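# Load a white part from the tote into a mould nest

## Task

Pick one white plastic part out of the blue tote and put it into the empty nest of the rotary-table mould closest to the arms, small end pointing down and pushed fully home. The tote must stay upright in its original spot with the remaining parts still inside. Finally release everything so neither arm is in contact with any movable object.

## Robot and tools

ROBOT. Two arms, left_arm and right_arm, each with a parallel gripper. Arm names do not match image sides. A gripper's fingers extend along its own +z axis and close along its own y axis. end_effector_position is the spot between the finger pads, under 1 cm behind the tips.

FRAME. Everything uses the scene frame: origin at table-top height midway between the two nominal arm bases, +x away from the robot over the table, +z up, left_arm on the +y side. True bases sit off their nominal spots; a BASES line, if shown, gives their calibrated positions. Reported hand positions and orientations may be wrong by a few centimetres, more at long reach.

execute_actions(actions, cameras). actions is a list of actions; each action is a table of up to 15 rows, one row per control step of 1/30 s; a short table repeats its final row until 15 steps pass. Every row has 14 numbers in [-1, 1], both arms always included: left_arm dx, dy, dz, rx, ry, rz, opening, then right_arm in the same order. The six pose numbers are an offset, not a pose: they count from that arm's Hand target as it stood when the action began, along scene axes, and every row counts from that same start, not from the previous row. Scale: 1.0 = 0.6 m or 180 degrees. rx, ry, rz form a single rotation vector, turning about the Hand target's position. Offsets repeated in a new action move the arm again. A translation longer than 1.0 may be shortened along its direction. Six zeros re-request the current Hand target. opening is absolute, not an offset: +1 fully open (about 87 mm between pads), +0.5 about 69, 0 about 43, -0.5 about 18, -1 closed. Every call sends an opening, so to keep a gripper unchanged resend its present command; 0 means half-closed. An empty actions list just reports state and images. cameras picks which images come back: omitted, null or ["all"] gives all, [] gives none; an unknown name invalidates the call.

move(target, speed, blend, opening_speed, blocking, cameras). target is one 14-number row laid out as above, or a list of up to 15 such rows; every row is an offset from the Hand targets at the move's start, never from the previous row. Grippers travel straight lines that finish together, at least 0.5 s, cut off at 10 s. speed: m/s, 0.002 to 2.9, default 0.25, rotation capped at twice that in rad/s; one value or one per target. blend: corner rounding in metres, one value or one per target; 0 stops at each corner. opening_speed: change rate of openings per second on the -1 to +1 scale, 0.2 or more. The first row's openings go out at once; later rows' openings are sent on arrival when everything is still. blocking=false returns after about 0.5 s while the move continues. Paths ignore obstacles and the other arm; fast moves lag, stray and overshoot, especially with an arm nearly straight. Avoid paths passing near an arm's own base; route around it. The result adds a move: line, e.g. done, off_target, moving, held or fault, plus limits. done means at rest within 10 mm and 2 degrees of target; neither done nor off_target reveals contact. limits=paced means the sent pose was clipped; limits=held means a check blocked steps.

wait(seconds): 0 to 10 s with arms holding their last command; a running move continues. stop(): brakes a running move; fingers keep moving unless opening_speed was set. zoom_image(camera, region): region [x0, y0, x1, y1] in pixels, top-left origin, up to 504 by 504, of a camera that appeared in the latest images. finished_scene(scene): gives the current scene number; irreversible, call only once the goal holds without the robot.

CAMERAS: cam_head_left, cam_head_right, cam_high, cam_low, cam_left_wrist, cam_right_wrist, each 896x504. Wrist-camera pictures may lag while the arm moves. Calibration numbers may be slightly off.

RESULTS. Per arm: end_effector_position (m), end_effector_quat_wxyz, Hand target (the last commanded pose after clipping, the base for the next offsets), Tool commands, grip_measured on the opening scale, Joint positions (gripper last, 0 closed to 1 open), Joint velocities ("within noise" means at rest), joint torques (positive toward larger joint angle; joints 1 to 3 wrap at ±28 N m, flipping sign). Joint ranges in rad: waist -2.618 to 3.054, shoulder 0.000 to 3.142, elbow 0.000 to 3.142 (straight at 2.901), wrist pitch -1.571 to 1.571, wrist yaw -1.571 to 1.571, wrist roll -2.094 to 2.094.

MOTION NOTES. Commanded orientation is clipped each step to within 40 degrees of the measured one. Friction and gravity leave grippers short, low or tilted; small moves may fail or go sideways. Check position and tilt after each move and correct. A gripper resting short stays short until a new command; send the remaining distance. An arm blocked by an object keeps pushing; command its target back past the gripper to relieve it. A clearance check may hold commands that bring the arms too close, but not gripper-to-gripper contact.

GRIPPING. To hold, command about 0.04 below the grip_measured value at first contact; less margin grips more gently. Readings may be off by about 1 mm (0.043). Force is about 20 N per pad; a fast close squeezes harder.

AVOID. Dropping parts, releasing a moving part, slamming, hard hits or shoves, arms pressing on each other (including one gripper closing on the other's fingers), knocking the tote over, and anything ending up off the table. A camera cable resting on an object counts as touching it. Loose items may be nudged briefly by outside pushes. Motors heat when carrying, stretched out or straining: MOTOR HOT appears at 75 °C, OVER-TEMPERATURE FAULT at 90 °C folds that arm permanently, and at 100 °C the arm drops.

Each tool is called after ">>>" as name([rows], argument=value, ...), one row to a line, values as JSON.

## Session

>>> execute_actions(actions=[])

Scene clock: 0.00 s.
left_arm: end_effector_position=(+0.4068, +0.2544, +0.1821) grip_measured=+1.000 end_effector_quat_wxyz=(+0.468, -0.072, +0.881, -0.016) | right_arm: end_effector_position=(+0.2237, -0.2899, +0.0600) grip_measured=+0.985 end_effector_quat_wxyz=(+0.543, +0.087, +0.835, +0.014)
Joint positions: left_arm=[-0.226 1.326 0.907 -0.196 -0.235 -0.279 1] | right_arm=[0.717 1.043 0.067 0.417 0.689 0.509 0.993]
Joint velocities: within noise
Joint torques (N m): no reading
Motor temperatures (°C): left_arm=[30 35 38 29 27 29 29] | right_arm=[31 41 36 30 27 28 31]
Heat: left arm: 38 °C; right arm: 41 °C.
Hand target: left_arm +0.4084, +0.2541, +0.1875; +0.474, -0.072, +0.877, -0.018 | right_arm +0.2270, -0.2874, +0.0651; +0.549, +0.090, +0.831, +0.020
Tool commands: left_gripper/opening=+1.0 right_gripper/opening=+1.0

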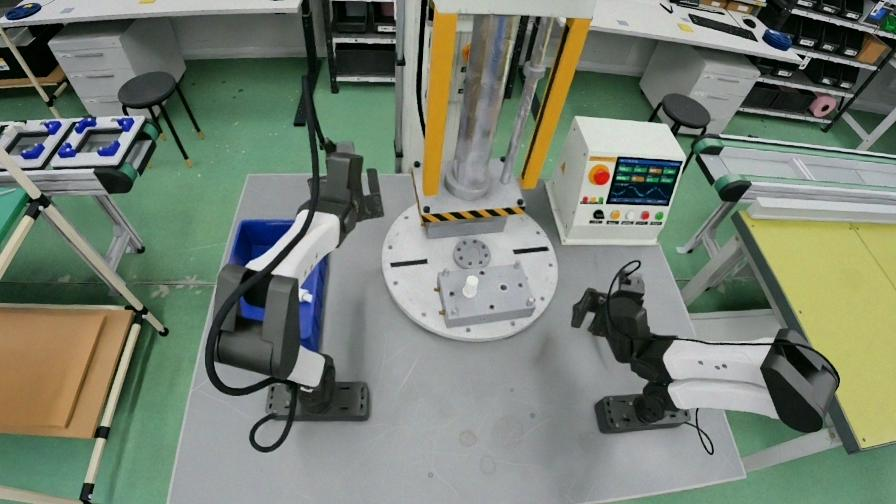

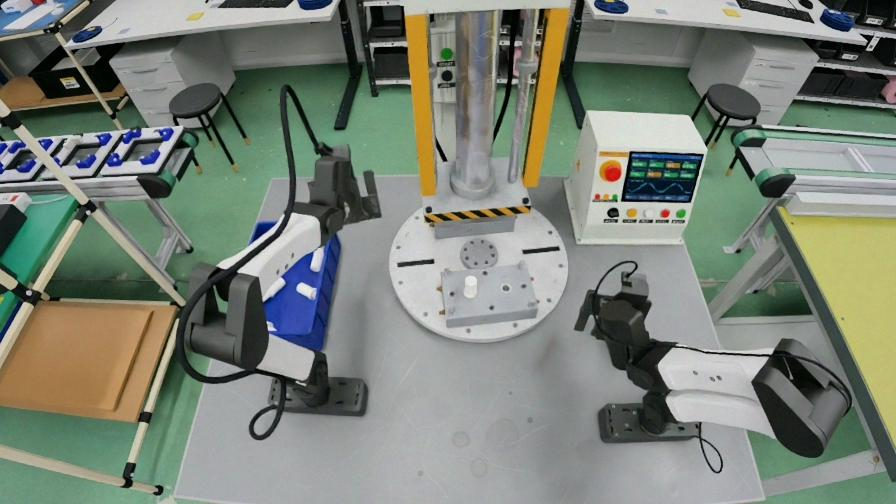

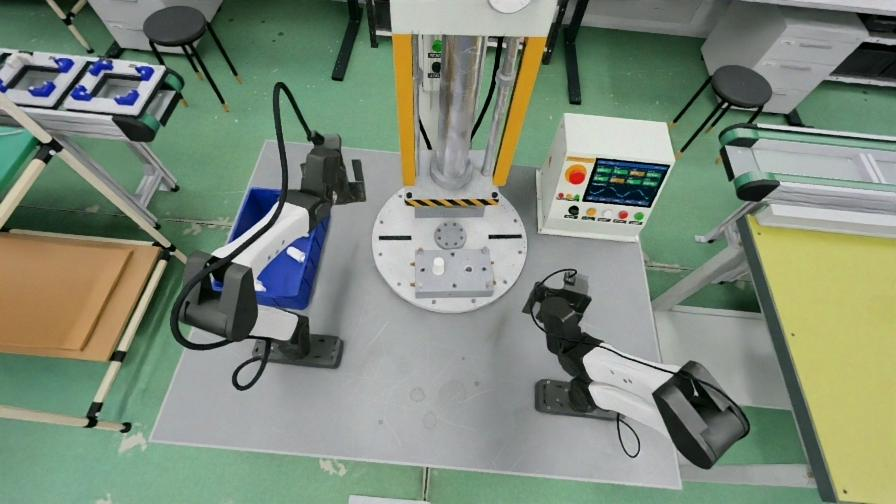

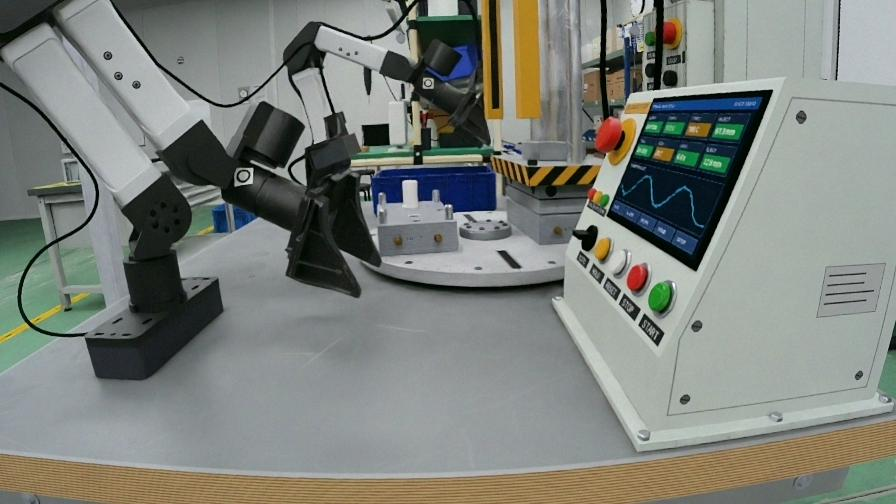

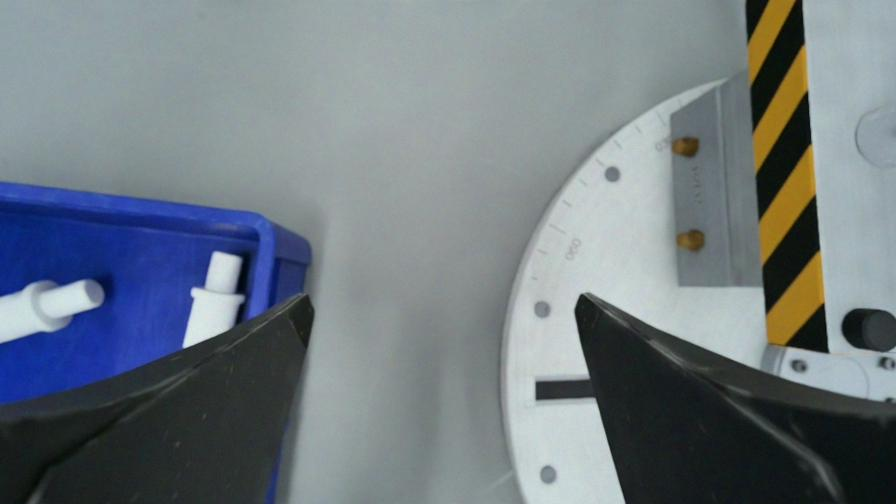

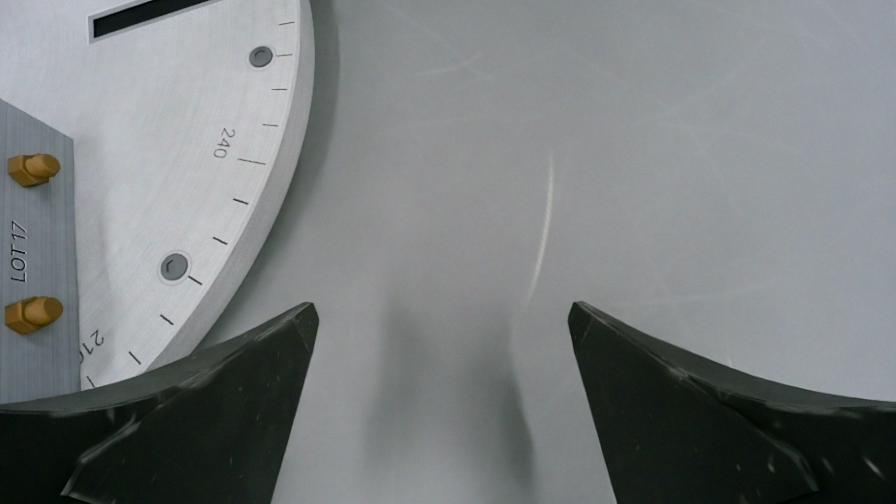

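>>> zoom_image(camera="cam_head_right", region=[380, 200, 600, 350])

>>> zoom_image(camera="cam_high", region=[200, 170, 360, 320])

>>> zoom_image(camera="cam_low", region=[340, 140, 560, 300])

>>> zoom_image(camera="cam_left_wrist", region=[0, 160, 330, 420])

>>> zoom_image(camera="cam_high", region=[370, 200, 540, 320])

Scaled by 2.291 from the camera's 896x504 image, which has a finer 1280x720 frame.

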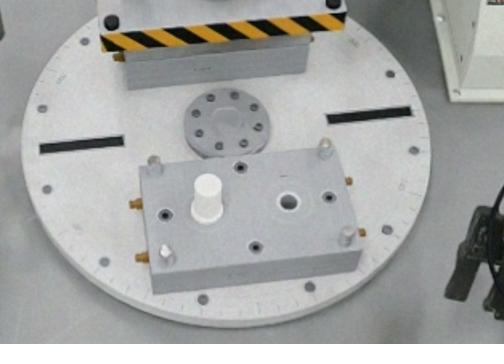

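Scaled by 3.150 from the camera's 896x504 image, which has a finer 1280x720 frame.

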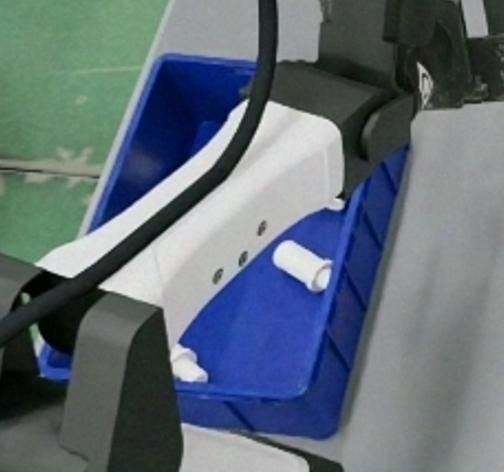

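Scaled by 2.291 from the camera's 896x504 image, which has a finer 1280x720 frame.

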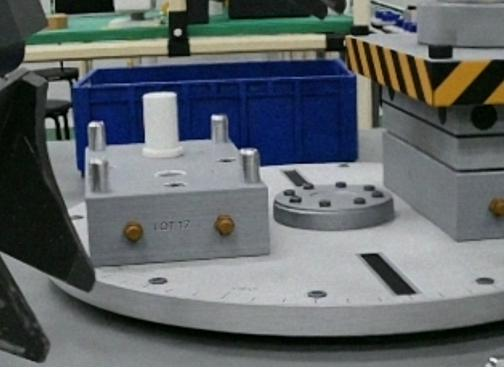

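Scaled by 1.527 from the camera's 896x504 image, which has a finer 1280x720 frame.

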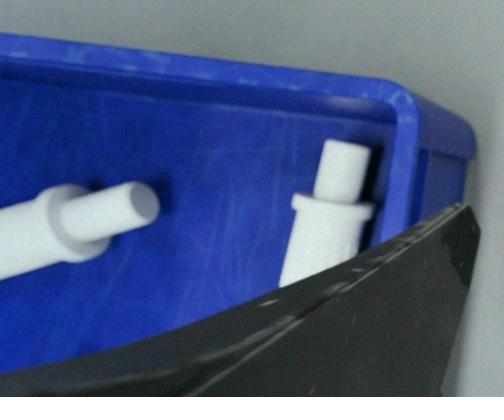

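Scaled by 2.965 from the camera's 896x504 image, which has a finer 1280x720 frame.

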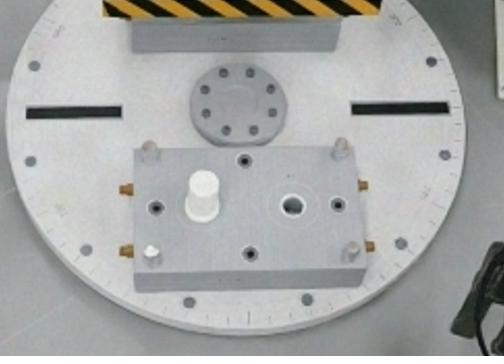

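>>> move(target=[-0.2, 0.1, 0.25, 0, 0, 0, 1, 0, 0, 0, 0, 0, 0, 1])

Scene clock: 44.33 s.
left_arm: end_effector_position=(+0.2888, +0.3135, +0.3335) grip_measured=+1.000 end_effector_quat_wxyz=(+0.473, -0.077, +0.878, -0.018) | right_arm: end_effector_position=(+0.2237, -0.2899, +0.0600) grip_measured=+0.985 end_effector_quat_wxyz=(+0.543, +0.087, +0.835, +0.014)
Joint positions: left_arm=[-0.015 0.96 1.324 -0.951 -0.064 -0.167 1] | right_arm=[0.717 1.043 0.067 0.417 0.689 0.509 0.993]
Joint velocities: within noise
Joint torques (N m): left_arm=[1.32 -0.73 9.03 1.61 0.19 0.11] | right_arm=[-0.27 -1.44 6.31 1.92 0.27 0]
Motor temperatures (°C): left_arm=[30 37 42 33 27 29 28] | right_arm=[31 40 40 34 27 28 31]
Heat: left arm: 42 °C; right arm: 40 °C.
Hand target: left_arm +0.2884, +0.3141, +0.3375; +0.474, -0.073, +0.877, -0.018 | right_arm +0.2270, -0.2874, +0.0651; +0.549, +0.090, +0.831, +0.020
Off the commanded pose: left_arm 0.004 m, 1 deg | right_arm 0.007 m, 1 deg.
move: done
camera_calibration:
cam_left_wrist: T_world_to_cam=[[0.115064, -0.986907, 0.113026, 0.235199], [-0.986711, -0.126692, -0.101736, 0.380273], [0.114724, -0.0998183, -0.98837, 0.462642], [0, 0, 0, 1]] pos_world=[0.295081, 0.326477, 0.469365]

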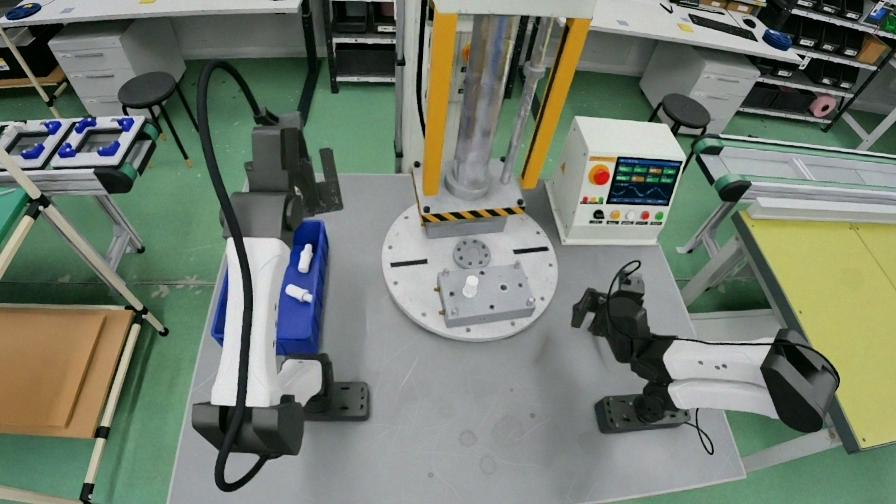

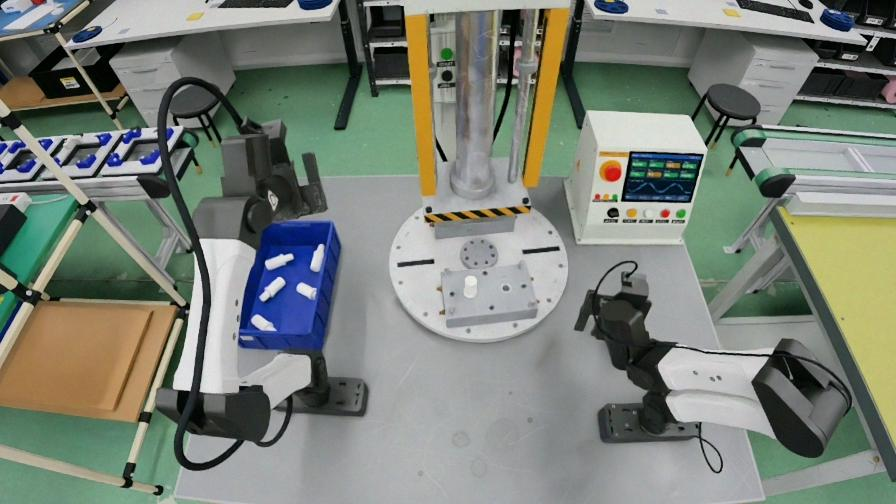

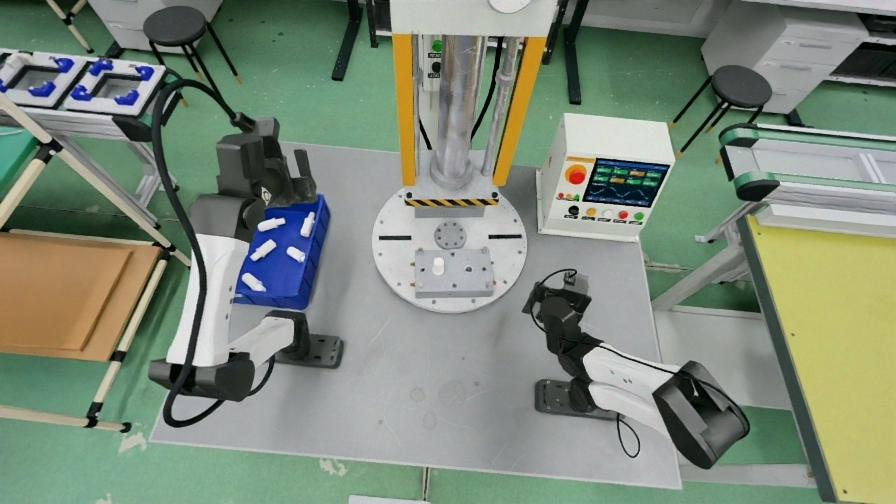

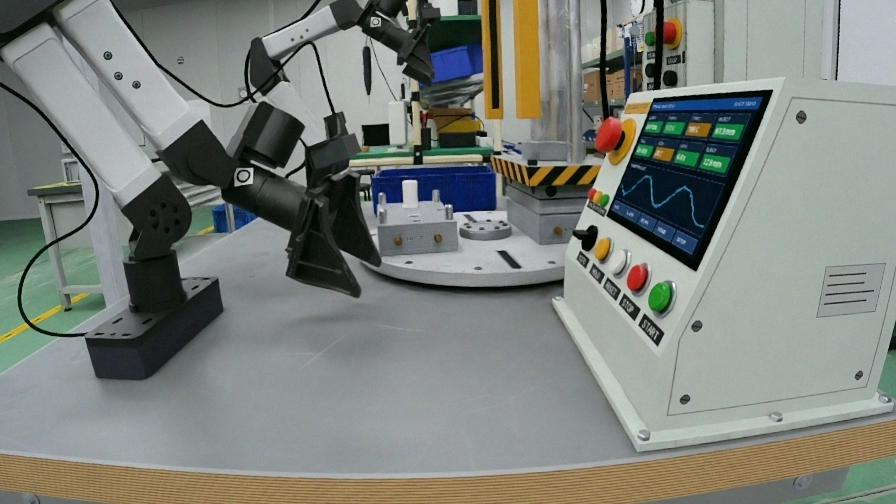

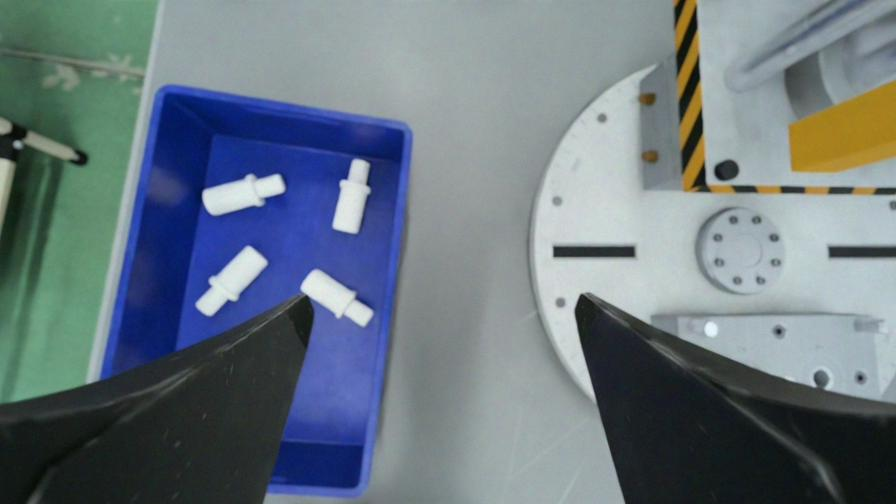

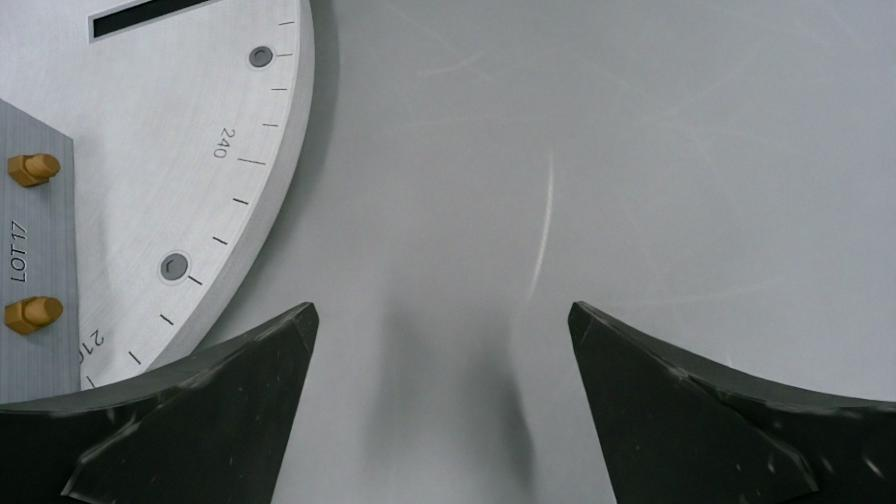

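>>> move(target=[0.0085, 0.128, -0.229, -0.1514, 0.2869, 0.2567, 1, 0, 0, 0, 0, 0, 0, 1])

Scene clock: 95.67 s.
left_arm: end_effector_position=(+0.2902, +0.3904, +0.1977) grip_measured=+1.000 end_effector_quat_wxyz=(+0.002, -0.493, +0.870, +0.005) | right_arm: end_effector_position=(+0.2237, -0.2899, +0.0600) grip_measured=+0.985 end_effector_quat_wxyz=(+0.543, +0.087, +0.835, +0.014)
Joint positions: left_arm=[0.376 1.703 1.621 -1.487 -0.01 -0.667 1] | right_arm=[0.717 1.043 0.067 0.417 0.689 0.509 0.993]
Joint velocities: within noise
Joint torques (N m): left_arm=[1.16 -5.5 9.35 0.2 0.17 -0.06] | right_arm=[-0.24 -1.39 6.38 1.92 0.28 -0.01]
Motor temperatures (°C): left_arm=[30 35 46 35 27 29 28] | right_arm=[31 40 42 35 27 28 31]
Heat: left arm: 46 °C; right arm: 42 °C.
Hand target: left_arm +0.2936, +0.3910, +0.2001; +0.000, -0.500, +0.866, +0.000 | right_arm +0.2270, -0.2874, +0.0651; +0.549, +0.090, +0.831, +0.020
Off the commanded pose: left_arm 0.004 m, 1 deg | right_arm 0.007 m, 1 deg.
move: done
camera_calibration:
cam_left_wrist: T_world_to_cam=[[0.861073, -0.508479, 0.00147088, -0.0549065], [-0.327841, -0.55296, 0.765999, 0.181264], [-0.388681, -0.660064, -0.64284, 0.632391], [0, 0, 0, 1]] pos_world=[0.352503, 0.489731, 0.267758]

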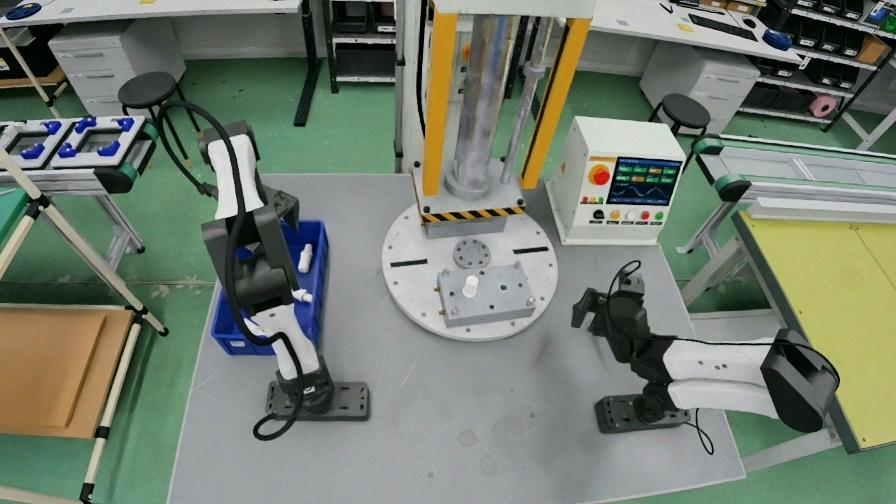

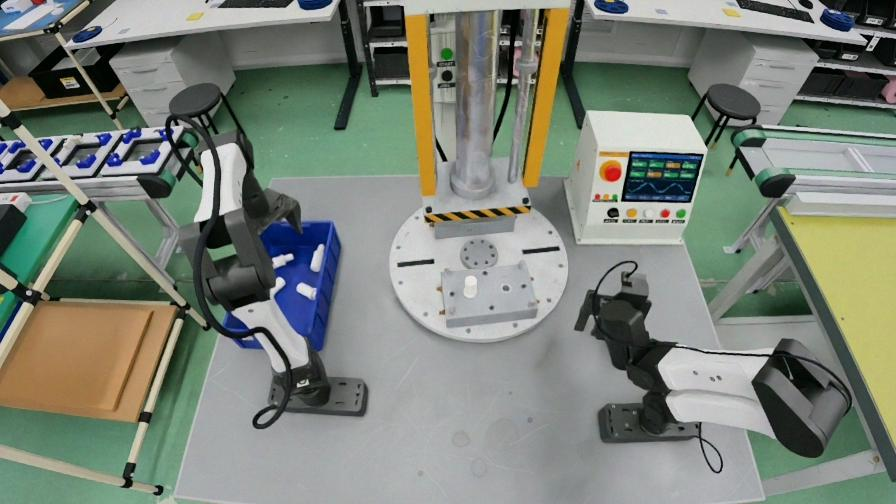

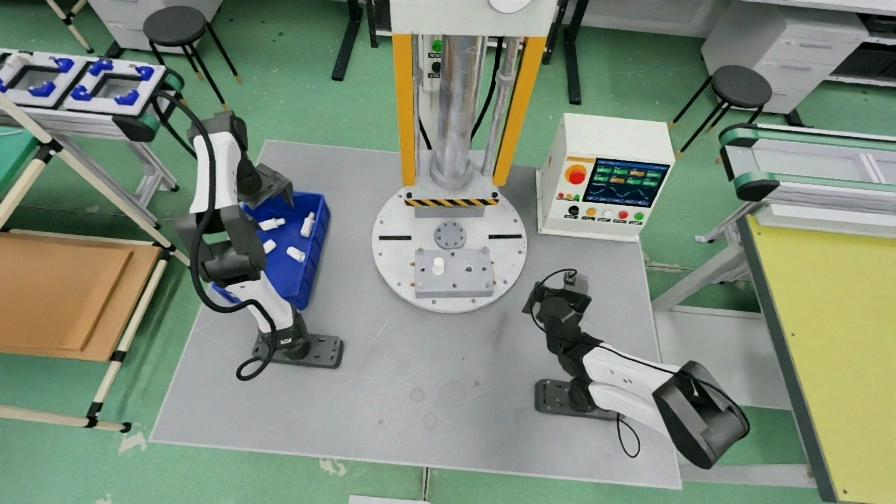

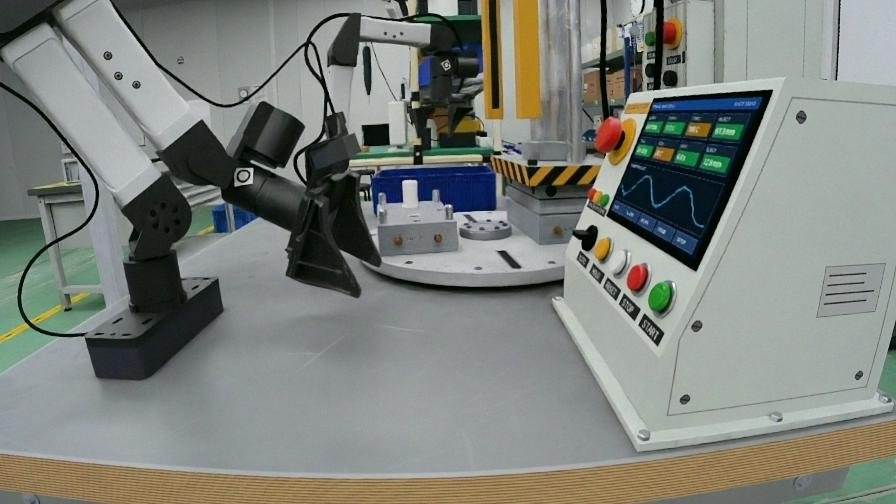

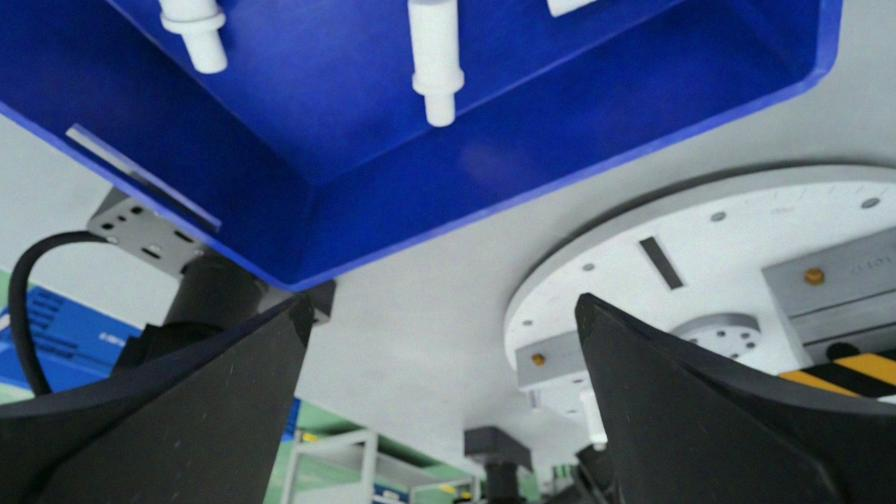

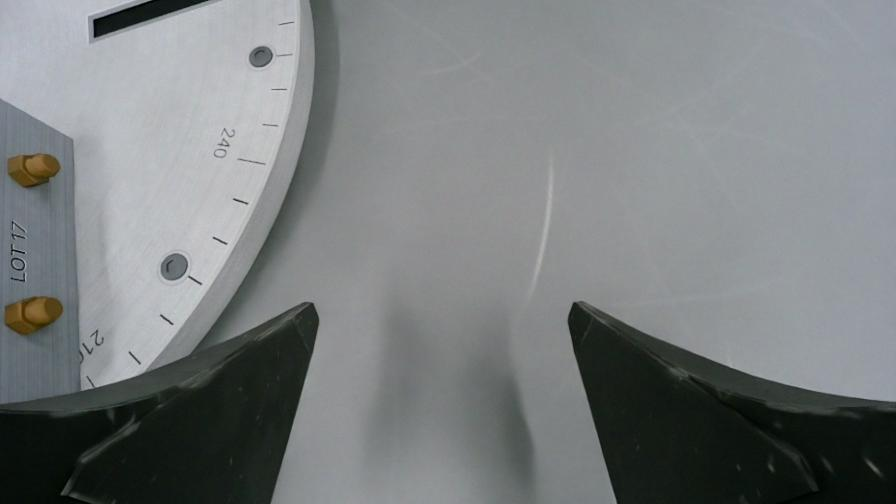

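>>> move(target=[0.005, 0.014, -0.2, 0, 0, 0, 0.1, 0, 0, 0, 0, 0, 0, 1], speed=0.15, cameras=["cam_left_wrist","cam_head_right","cam_high"])

>>> zoom_image(camera="cam_head_right", region=[180, 190, 380, 370])

Scene clock: 111.23 s.
left_arm: end_effector_position=(+0.2966, +0.3984, +0.0861) grip_measured=+0.100 end_effector_quat_wxyz=(+0.005, -0.500, +0.866, +0.003) | right_arm: end_effector_position=(+0.2237, -0.2899, +0.0600) grip_measured=+0.985 end_effector_quat_wxyz=(+0.543, +0.087, +0.835, +0.014)
Joint positions: left_arm=[0.395 1.756 1.236 -1.043 -0.008 -0.665 0.55] | right_arm=[0.717 1.043 0.067 0.417 0.689 0.509 0.993]
Joint velocities: within noise
Joint torques (N m): left_arm=[1.32 -5.78 6.11 0.47 0.15 0.1] | right_arm=[-0.23 -1.46 6.26 1.94 0.28 0.03]
Motor temperatures (°C): left_arm=[30 36 46 33 27 29 28] | right_arm=[31 40 42 35 27 28 31]
Heat: left arm: 46 °C; right arm: 42 °C.
Hand target: left_arm +0.2966, +0.3993, +0.0802; +0.000, -0.500, +0.866, -0.001 | right_arm +0.2270, -0.2874, +0.0651; +0.549, +0.090, +0.831, +0.020
Off the commanded pose: left_arm 0.006 m, 1 deg | right_arm 0.007 m, 1 deg.
move: done
camera_calibration:
cam_left_wrist: T_world_to_cam=[[0.869484, -0.493915, 0.00673985, -0.0650447], [-0.323352, -0.558807, 0.763661, 0.274532], [-0.373417, -0.66617, -0.645583, 0.566554], [0, 0, 0, 1]] pos_world=[0.356887, 0.498706, 0.156546]
Images, in order (width x height): cam_head_right 896x504, cam_high 896x504, cam_left_wrist 896x504.

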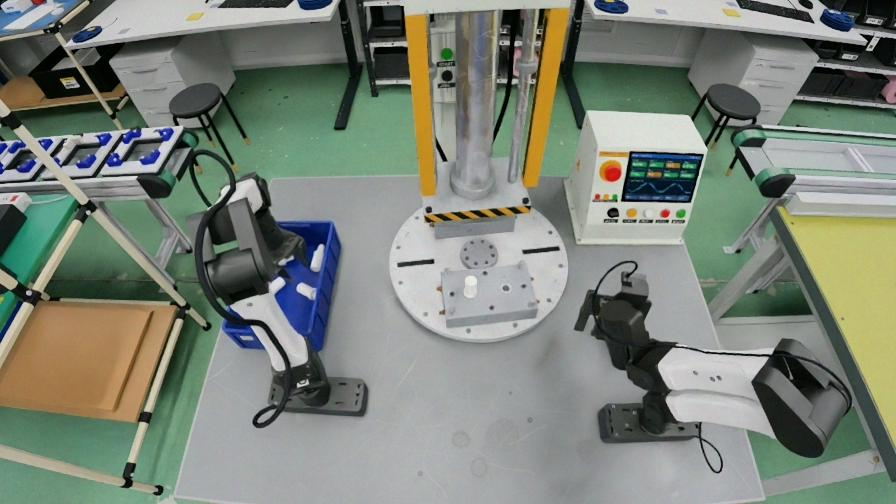

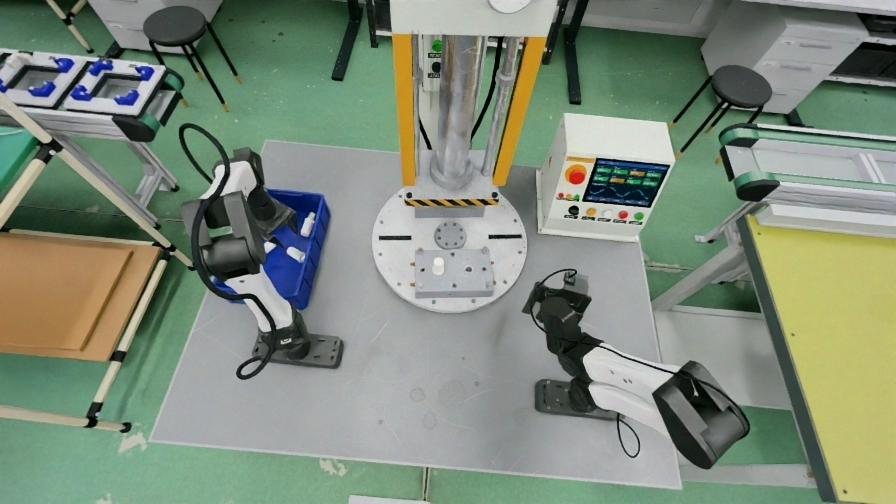

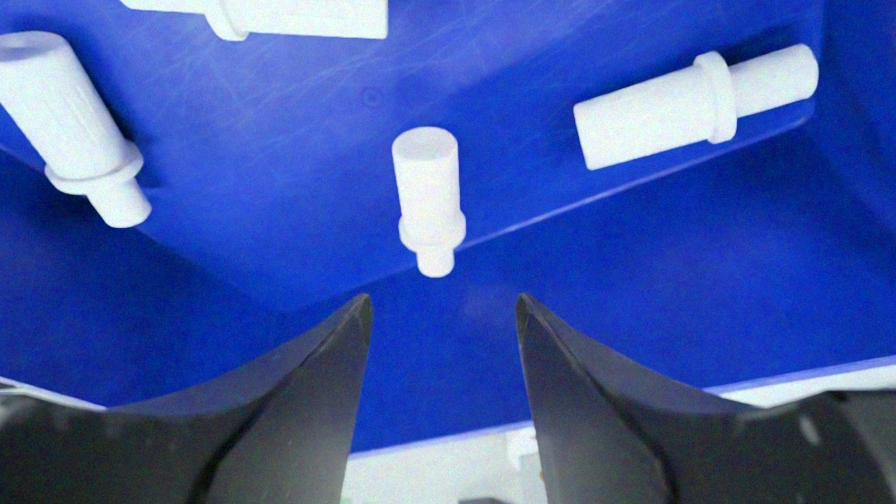

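Scaled by 2.520 from the camera's 896x504 image, which has a finer 1280x720 frame.

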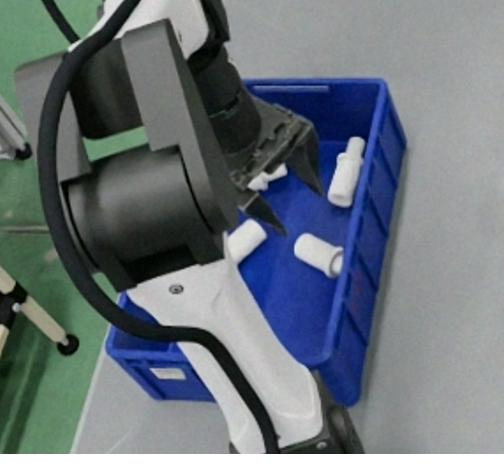

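>>> move(target=[0.0025, 0.011, -0.097, 0, 0, 0, 0.1, 0, 0, 0, 0, 0, 0, 1], speed=0.08, cameras=["cam_left_wrist","cam_head_right"])

>>> zoom_image(camera="cam_head_right", region=[230, 210, 350, 350])

Scene clock: 121.83 s.
left_arm: end_effector_position=(+0.3009, +0.4051, +0.0327) grip_measured=+0.100 end_effector_quat_wxyz=(+0.010, -0.499, +0.867, +0.002) | right_arm: end_effector_position=(+0.2237, -0.2899, +0.0600) grip_measured=+0.985 end_effector_quat_wxyz=(+0.543, +0.087, +0.835, +0.014)
Joint positions: left_arm=[0.41 1.846 1.122 -0.828 -0.007 -0.647 0.55] | right_arm=[0.717 1.043 0.067 0.417 0.689 0.509 0.993]
Joint velocities: left_arm=[within noise] | right_arm=[-0.012 0.002 0.007 -0.066 0.051 -0.168 -0.003]
Joint torques (N m): left_arm=[1.51 -5.2 5.14 0.56 0.14 0.09] | right_arm=[-0.29 -1.47 6.43 1.93 0.25 -0.01]
Motor temperatures (°C): left_arm=[30 37 45 32 27 29 28] | right_arm=[31 40 43 35 27 28 31]
Heat: left arm: 45 °C; right arm: 43 °C.
Hand target: left_arm +0.2981, +0.4059, +0.0220; +0.000, -0.500, +0.866, +0.000 | right_arm +0.2270, -0.2874, +0.0651; +0.549, +0.090, +0.831, +0.020
Off the commanded pose: left_arm 0.011 m, 1 deg | right_arm 0.007 m, 1 deg.
move: off_target (left_arm)
camera_calibration:
cam_left_wrist: T_world_to_cam=[[0.867834, -0.49667, 0.0135657, -0.0637143], [-0.332644, -0.560516, 0.758399, 0.324138], [-0.36907, -0.662677, -0.651649, 0.535687], [0, 0, 0, 1]] pos_world=[0.360822, 0.505027, 0.104119]
Images, in order (width x height): cam_head_right 896x504, cam_left_wrist 896x504.

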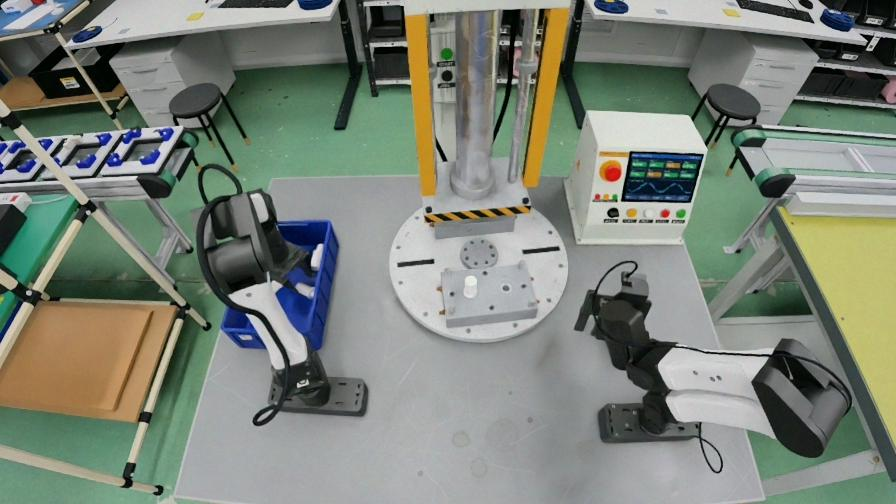

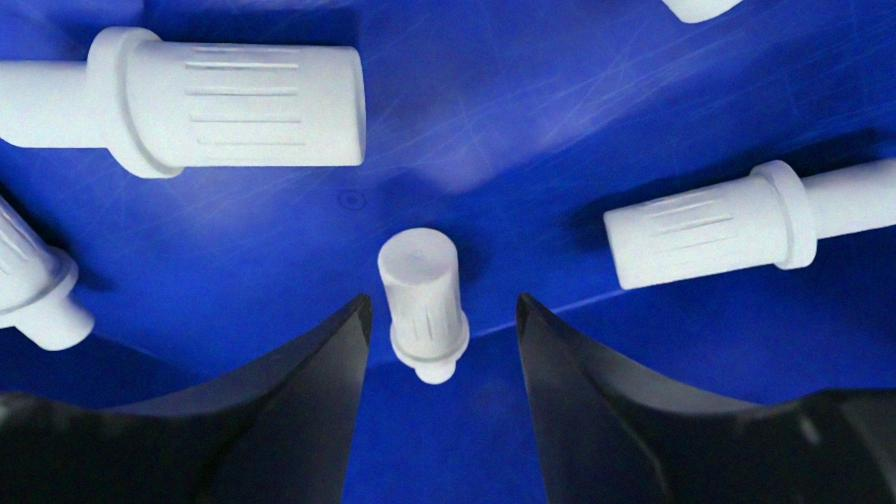

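Scaled by 3.600 from the camera's 896x504 image, which has a finer 1280x720 frame.

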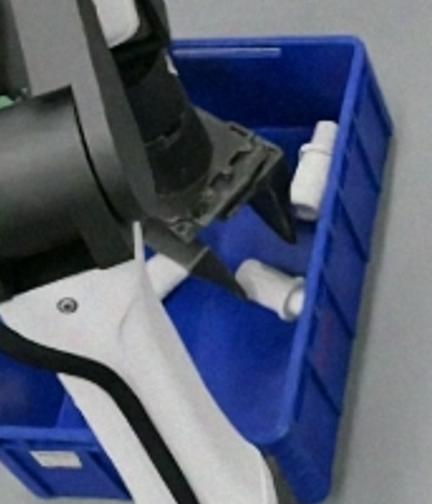

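>>> zoom_image(camera="cam_head_right", region=[180, 190, 380, 370])

Scaled by 2.520 from the camera's 896x504 image, which has a finer 1280x720 frame.

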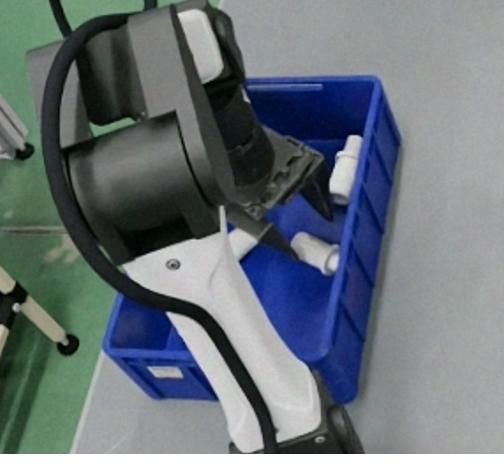

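>>> move([
  [-0.0205, -0.029, 0.06, 0, 0, 0, 0.1, 0, 0, 0, 0, 0, 0, 1],
  [-0.0205, -0.029, 0.0, 0, 0, 0, 0.1, 0, 0, 0, 0, 0, 0, 1],
], speed=0.08, cameras=["cam_left_wrist","cam_head_right"])

>>> zoom_image(camera="cam_head_right", region=[180, 190, 380, 370])

Scene clock: 162.60 s.
left_arm: end_effector_position=(+0.2857, +0.3922, +0.0286) grip_measured=+0.100 end_effector_quat_wxyz=(+0.006, -0.498, +0.867, +0.002) | right_arm: end_effector_position=(+0.2237, -0.2899, +0.0600) grip_measured=+0.985 end_effector_quat_wxyz=(+0.543, +0.087, +0.835, +0.014)
Joint positions: left_arm=[0.39 1.796 1.038 -0.802 -0.006 -0.665 0.55] | right_arm=[0.717 1.043 0.067 0.417 0.689 0.509 0.993]
Joint velocities: within noise
Joint torques (N m): left_arm=[0.16 -5.45 5.39 0.48 0.13 -0.09] | right_arm=[-0.25 -1.44 6.38 1.92 0.25 0.01]
Motor temperatures (°C): left_arm=[30 37 42 31 27 29 28] | right_arm=[31 39 43 36 27 28 31]
Heat: left arm: 42 °C; right arm: 43 °C.
Hand target: left_arm +0.2857, +0.3885, +0.0219; +0.000, -0.500, +0.866, +0.000 | right_arm +0.2270, -0.2874, +0.0651; +0.549, +0.090, +0.831, +0.020
Off the commanded pose: left_arm 0.008 m, 1 deg | right_arm 0.007 m, 1 deg.
move: done
camera_calibration:
cam_left_wrist: T_world_to_cam=[[0.866794, -0.498574, 0.00960629, -0.0557053], [-0.328681, -0.556728, 0.762905, 0.312132], [-0.375016, -0.664438, -0.64644, 0.521061], [0, 0, 0, 1]] pos_world=[0.346283, 0.492212, 0.0992426]
Images, in order (width x height): cam_head_right 896x504, cam_left_wrist 896x504.

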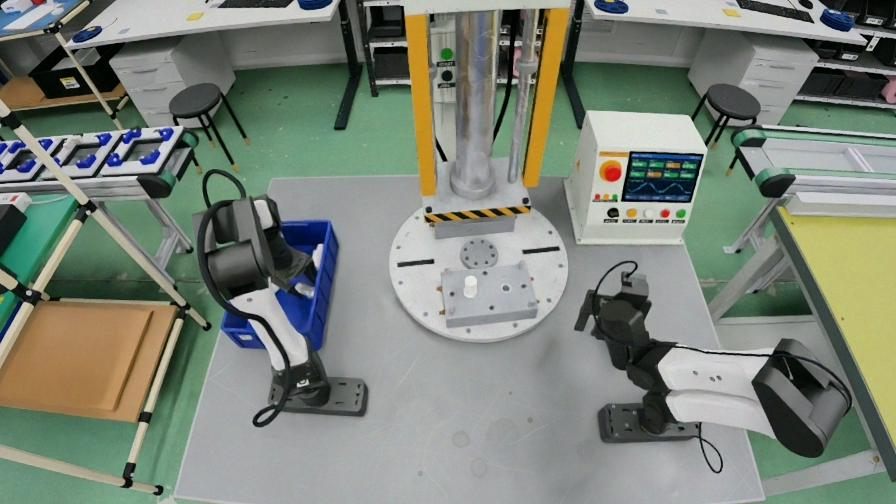

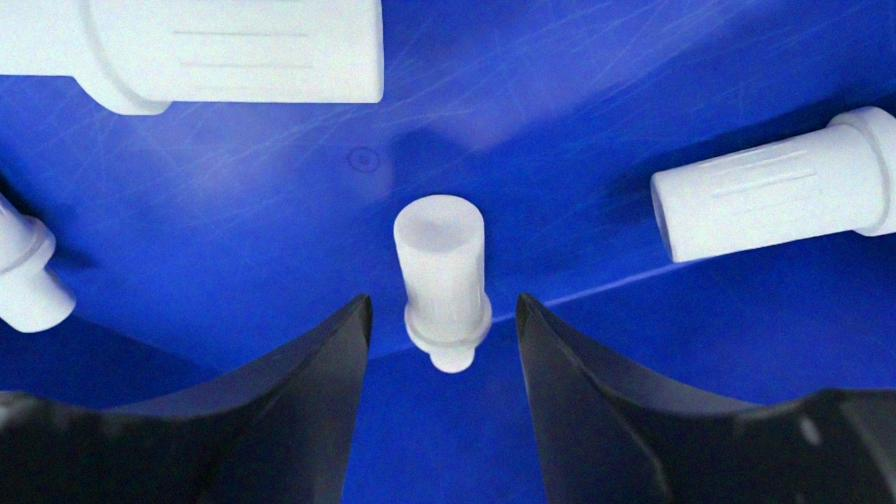

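Scaled by 2.520 from the camera's 896x504 image, which has a finer 1280x720 frame.

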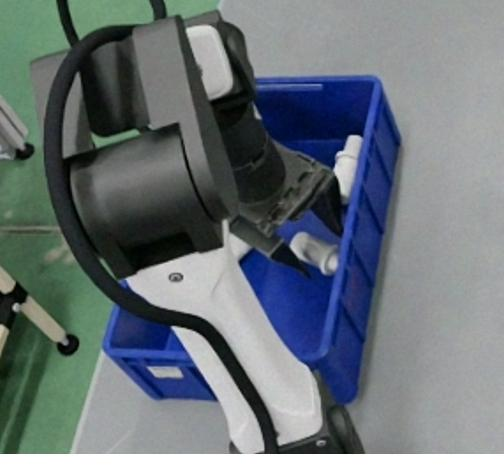

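>>> move(target=[0, -0.001, -0.016, 0, 0, 0, 0.1, 0, 0, 0, 0, 0, 0, 1], speed=0.05, cameras=["cam_left_wrist","cam_head_right"])

Scene clock: 174.10 s.
left_arm: end_effector_position=(+0.2860, +0.3923, +0.0193) grip_measured=+0.100 end_effector_quat_wxyz=(+0.006, -0.499, +0.867, +0.002) | right_arm: end_effector_position=(+0.2237, -0.2899, +0.0600) grip_measured=+0.985 end_effector_quat_wxyz=(+0.543, +0.087, +0.835, +0.014)
Joint positions: left_arm=[0.39 1.814 1.019 -0.763 -0.006 -0.667 0.55] | right_arm=[0.717 1.043 0.067 0.417 0.689 0.509 0.993]
Joint velocities: within noise
Joint torques (N m): left_arm=[0.03 -5.44 5.2 0.49 0.13 -0.09] | right_arm=[-0.31 -1.43 6.39 1.94 0.27 -0.01]
Motor temperatures (°C): left_arm=[30 37 42 31 27 29 28] | right_arm=[31 39 43 36 27 28 31]
Heat: left arm: 42 °C; right arm: 43 °C.
Hand target: left_arm +0.2857, +0.3879, +0.0124; +0.000, -0.500, +0.866, +0.000 | right_arm +0.2270, -0.2874, +0.0651; +0.549, +0.090, +0.831, +0.020
Off the commanded pose: left_arm 0.008 m, 1 deg | right_arm 0.007 m, 1 deg.
move: done
camera_calibration:
cam_left_wrist: T_world_to_cam=[[0.867722, -0.496942, 0.0103091, -0.0568022], [-0.328425, -0.557655, 0.762337, 0.31972], [-0.373089, -0.664882, -0.647098, 0.514896], [0, 0, 0, 1]] pos_world=[0.346394, 0.492411, 0.0900396]
Images, in order (width x height): cam_head_right 896x504, cam_left_wrist 896x504.

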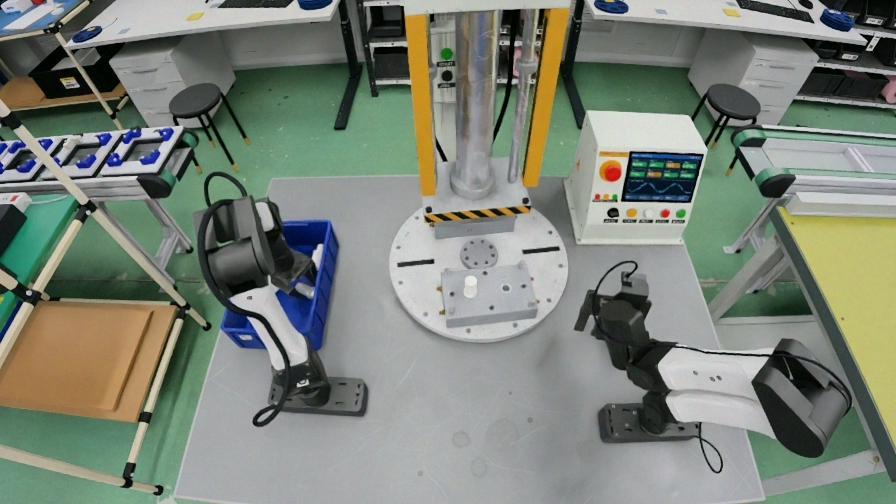

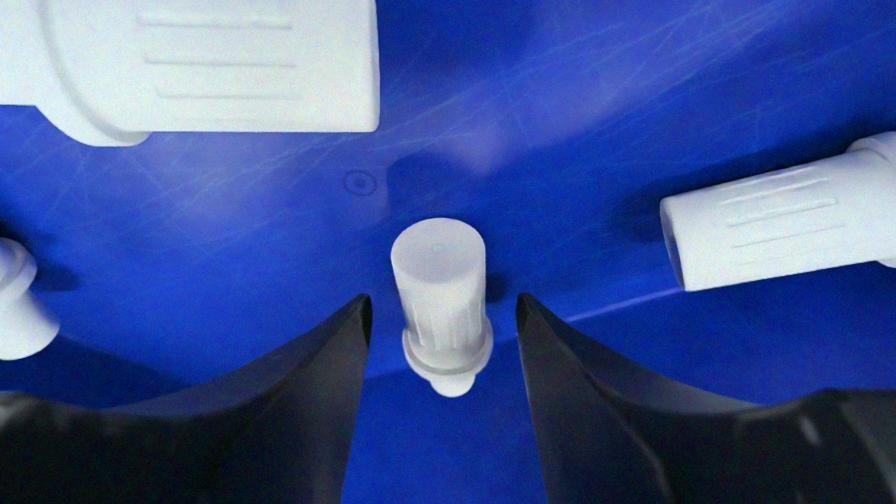

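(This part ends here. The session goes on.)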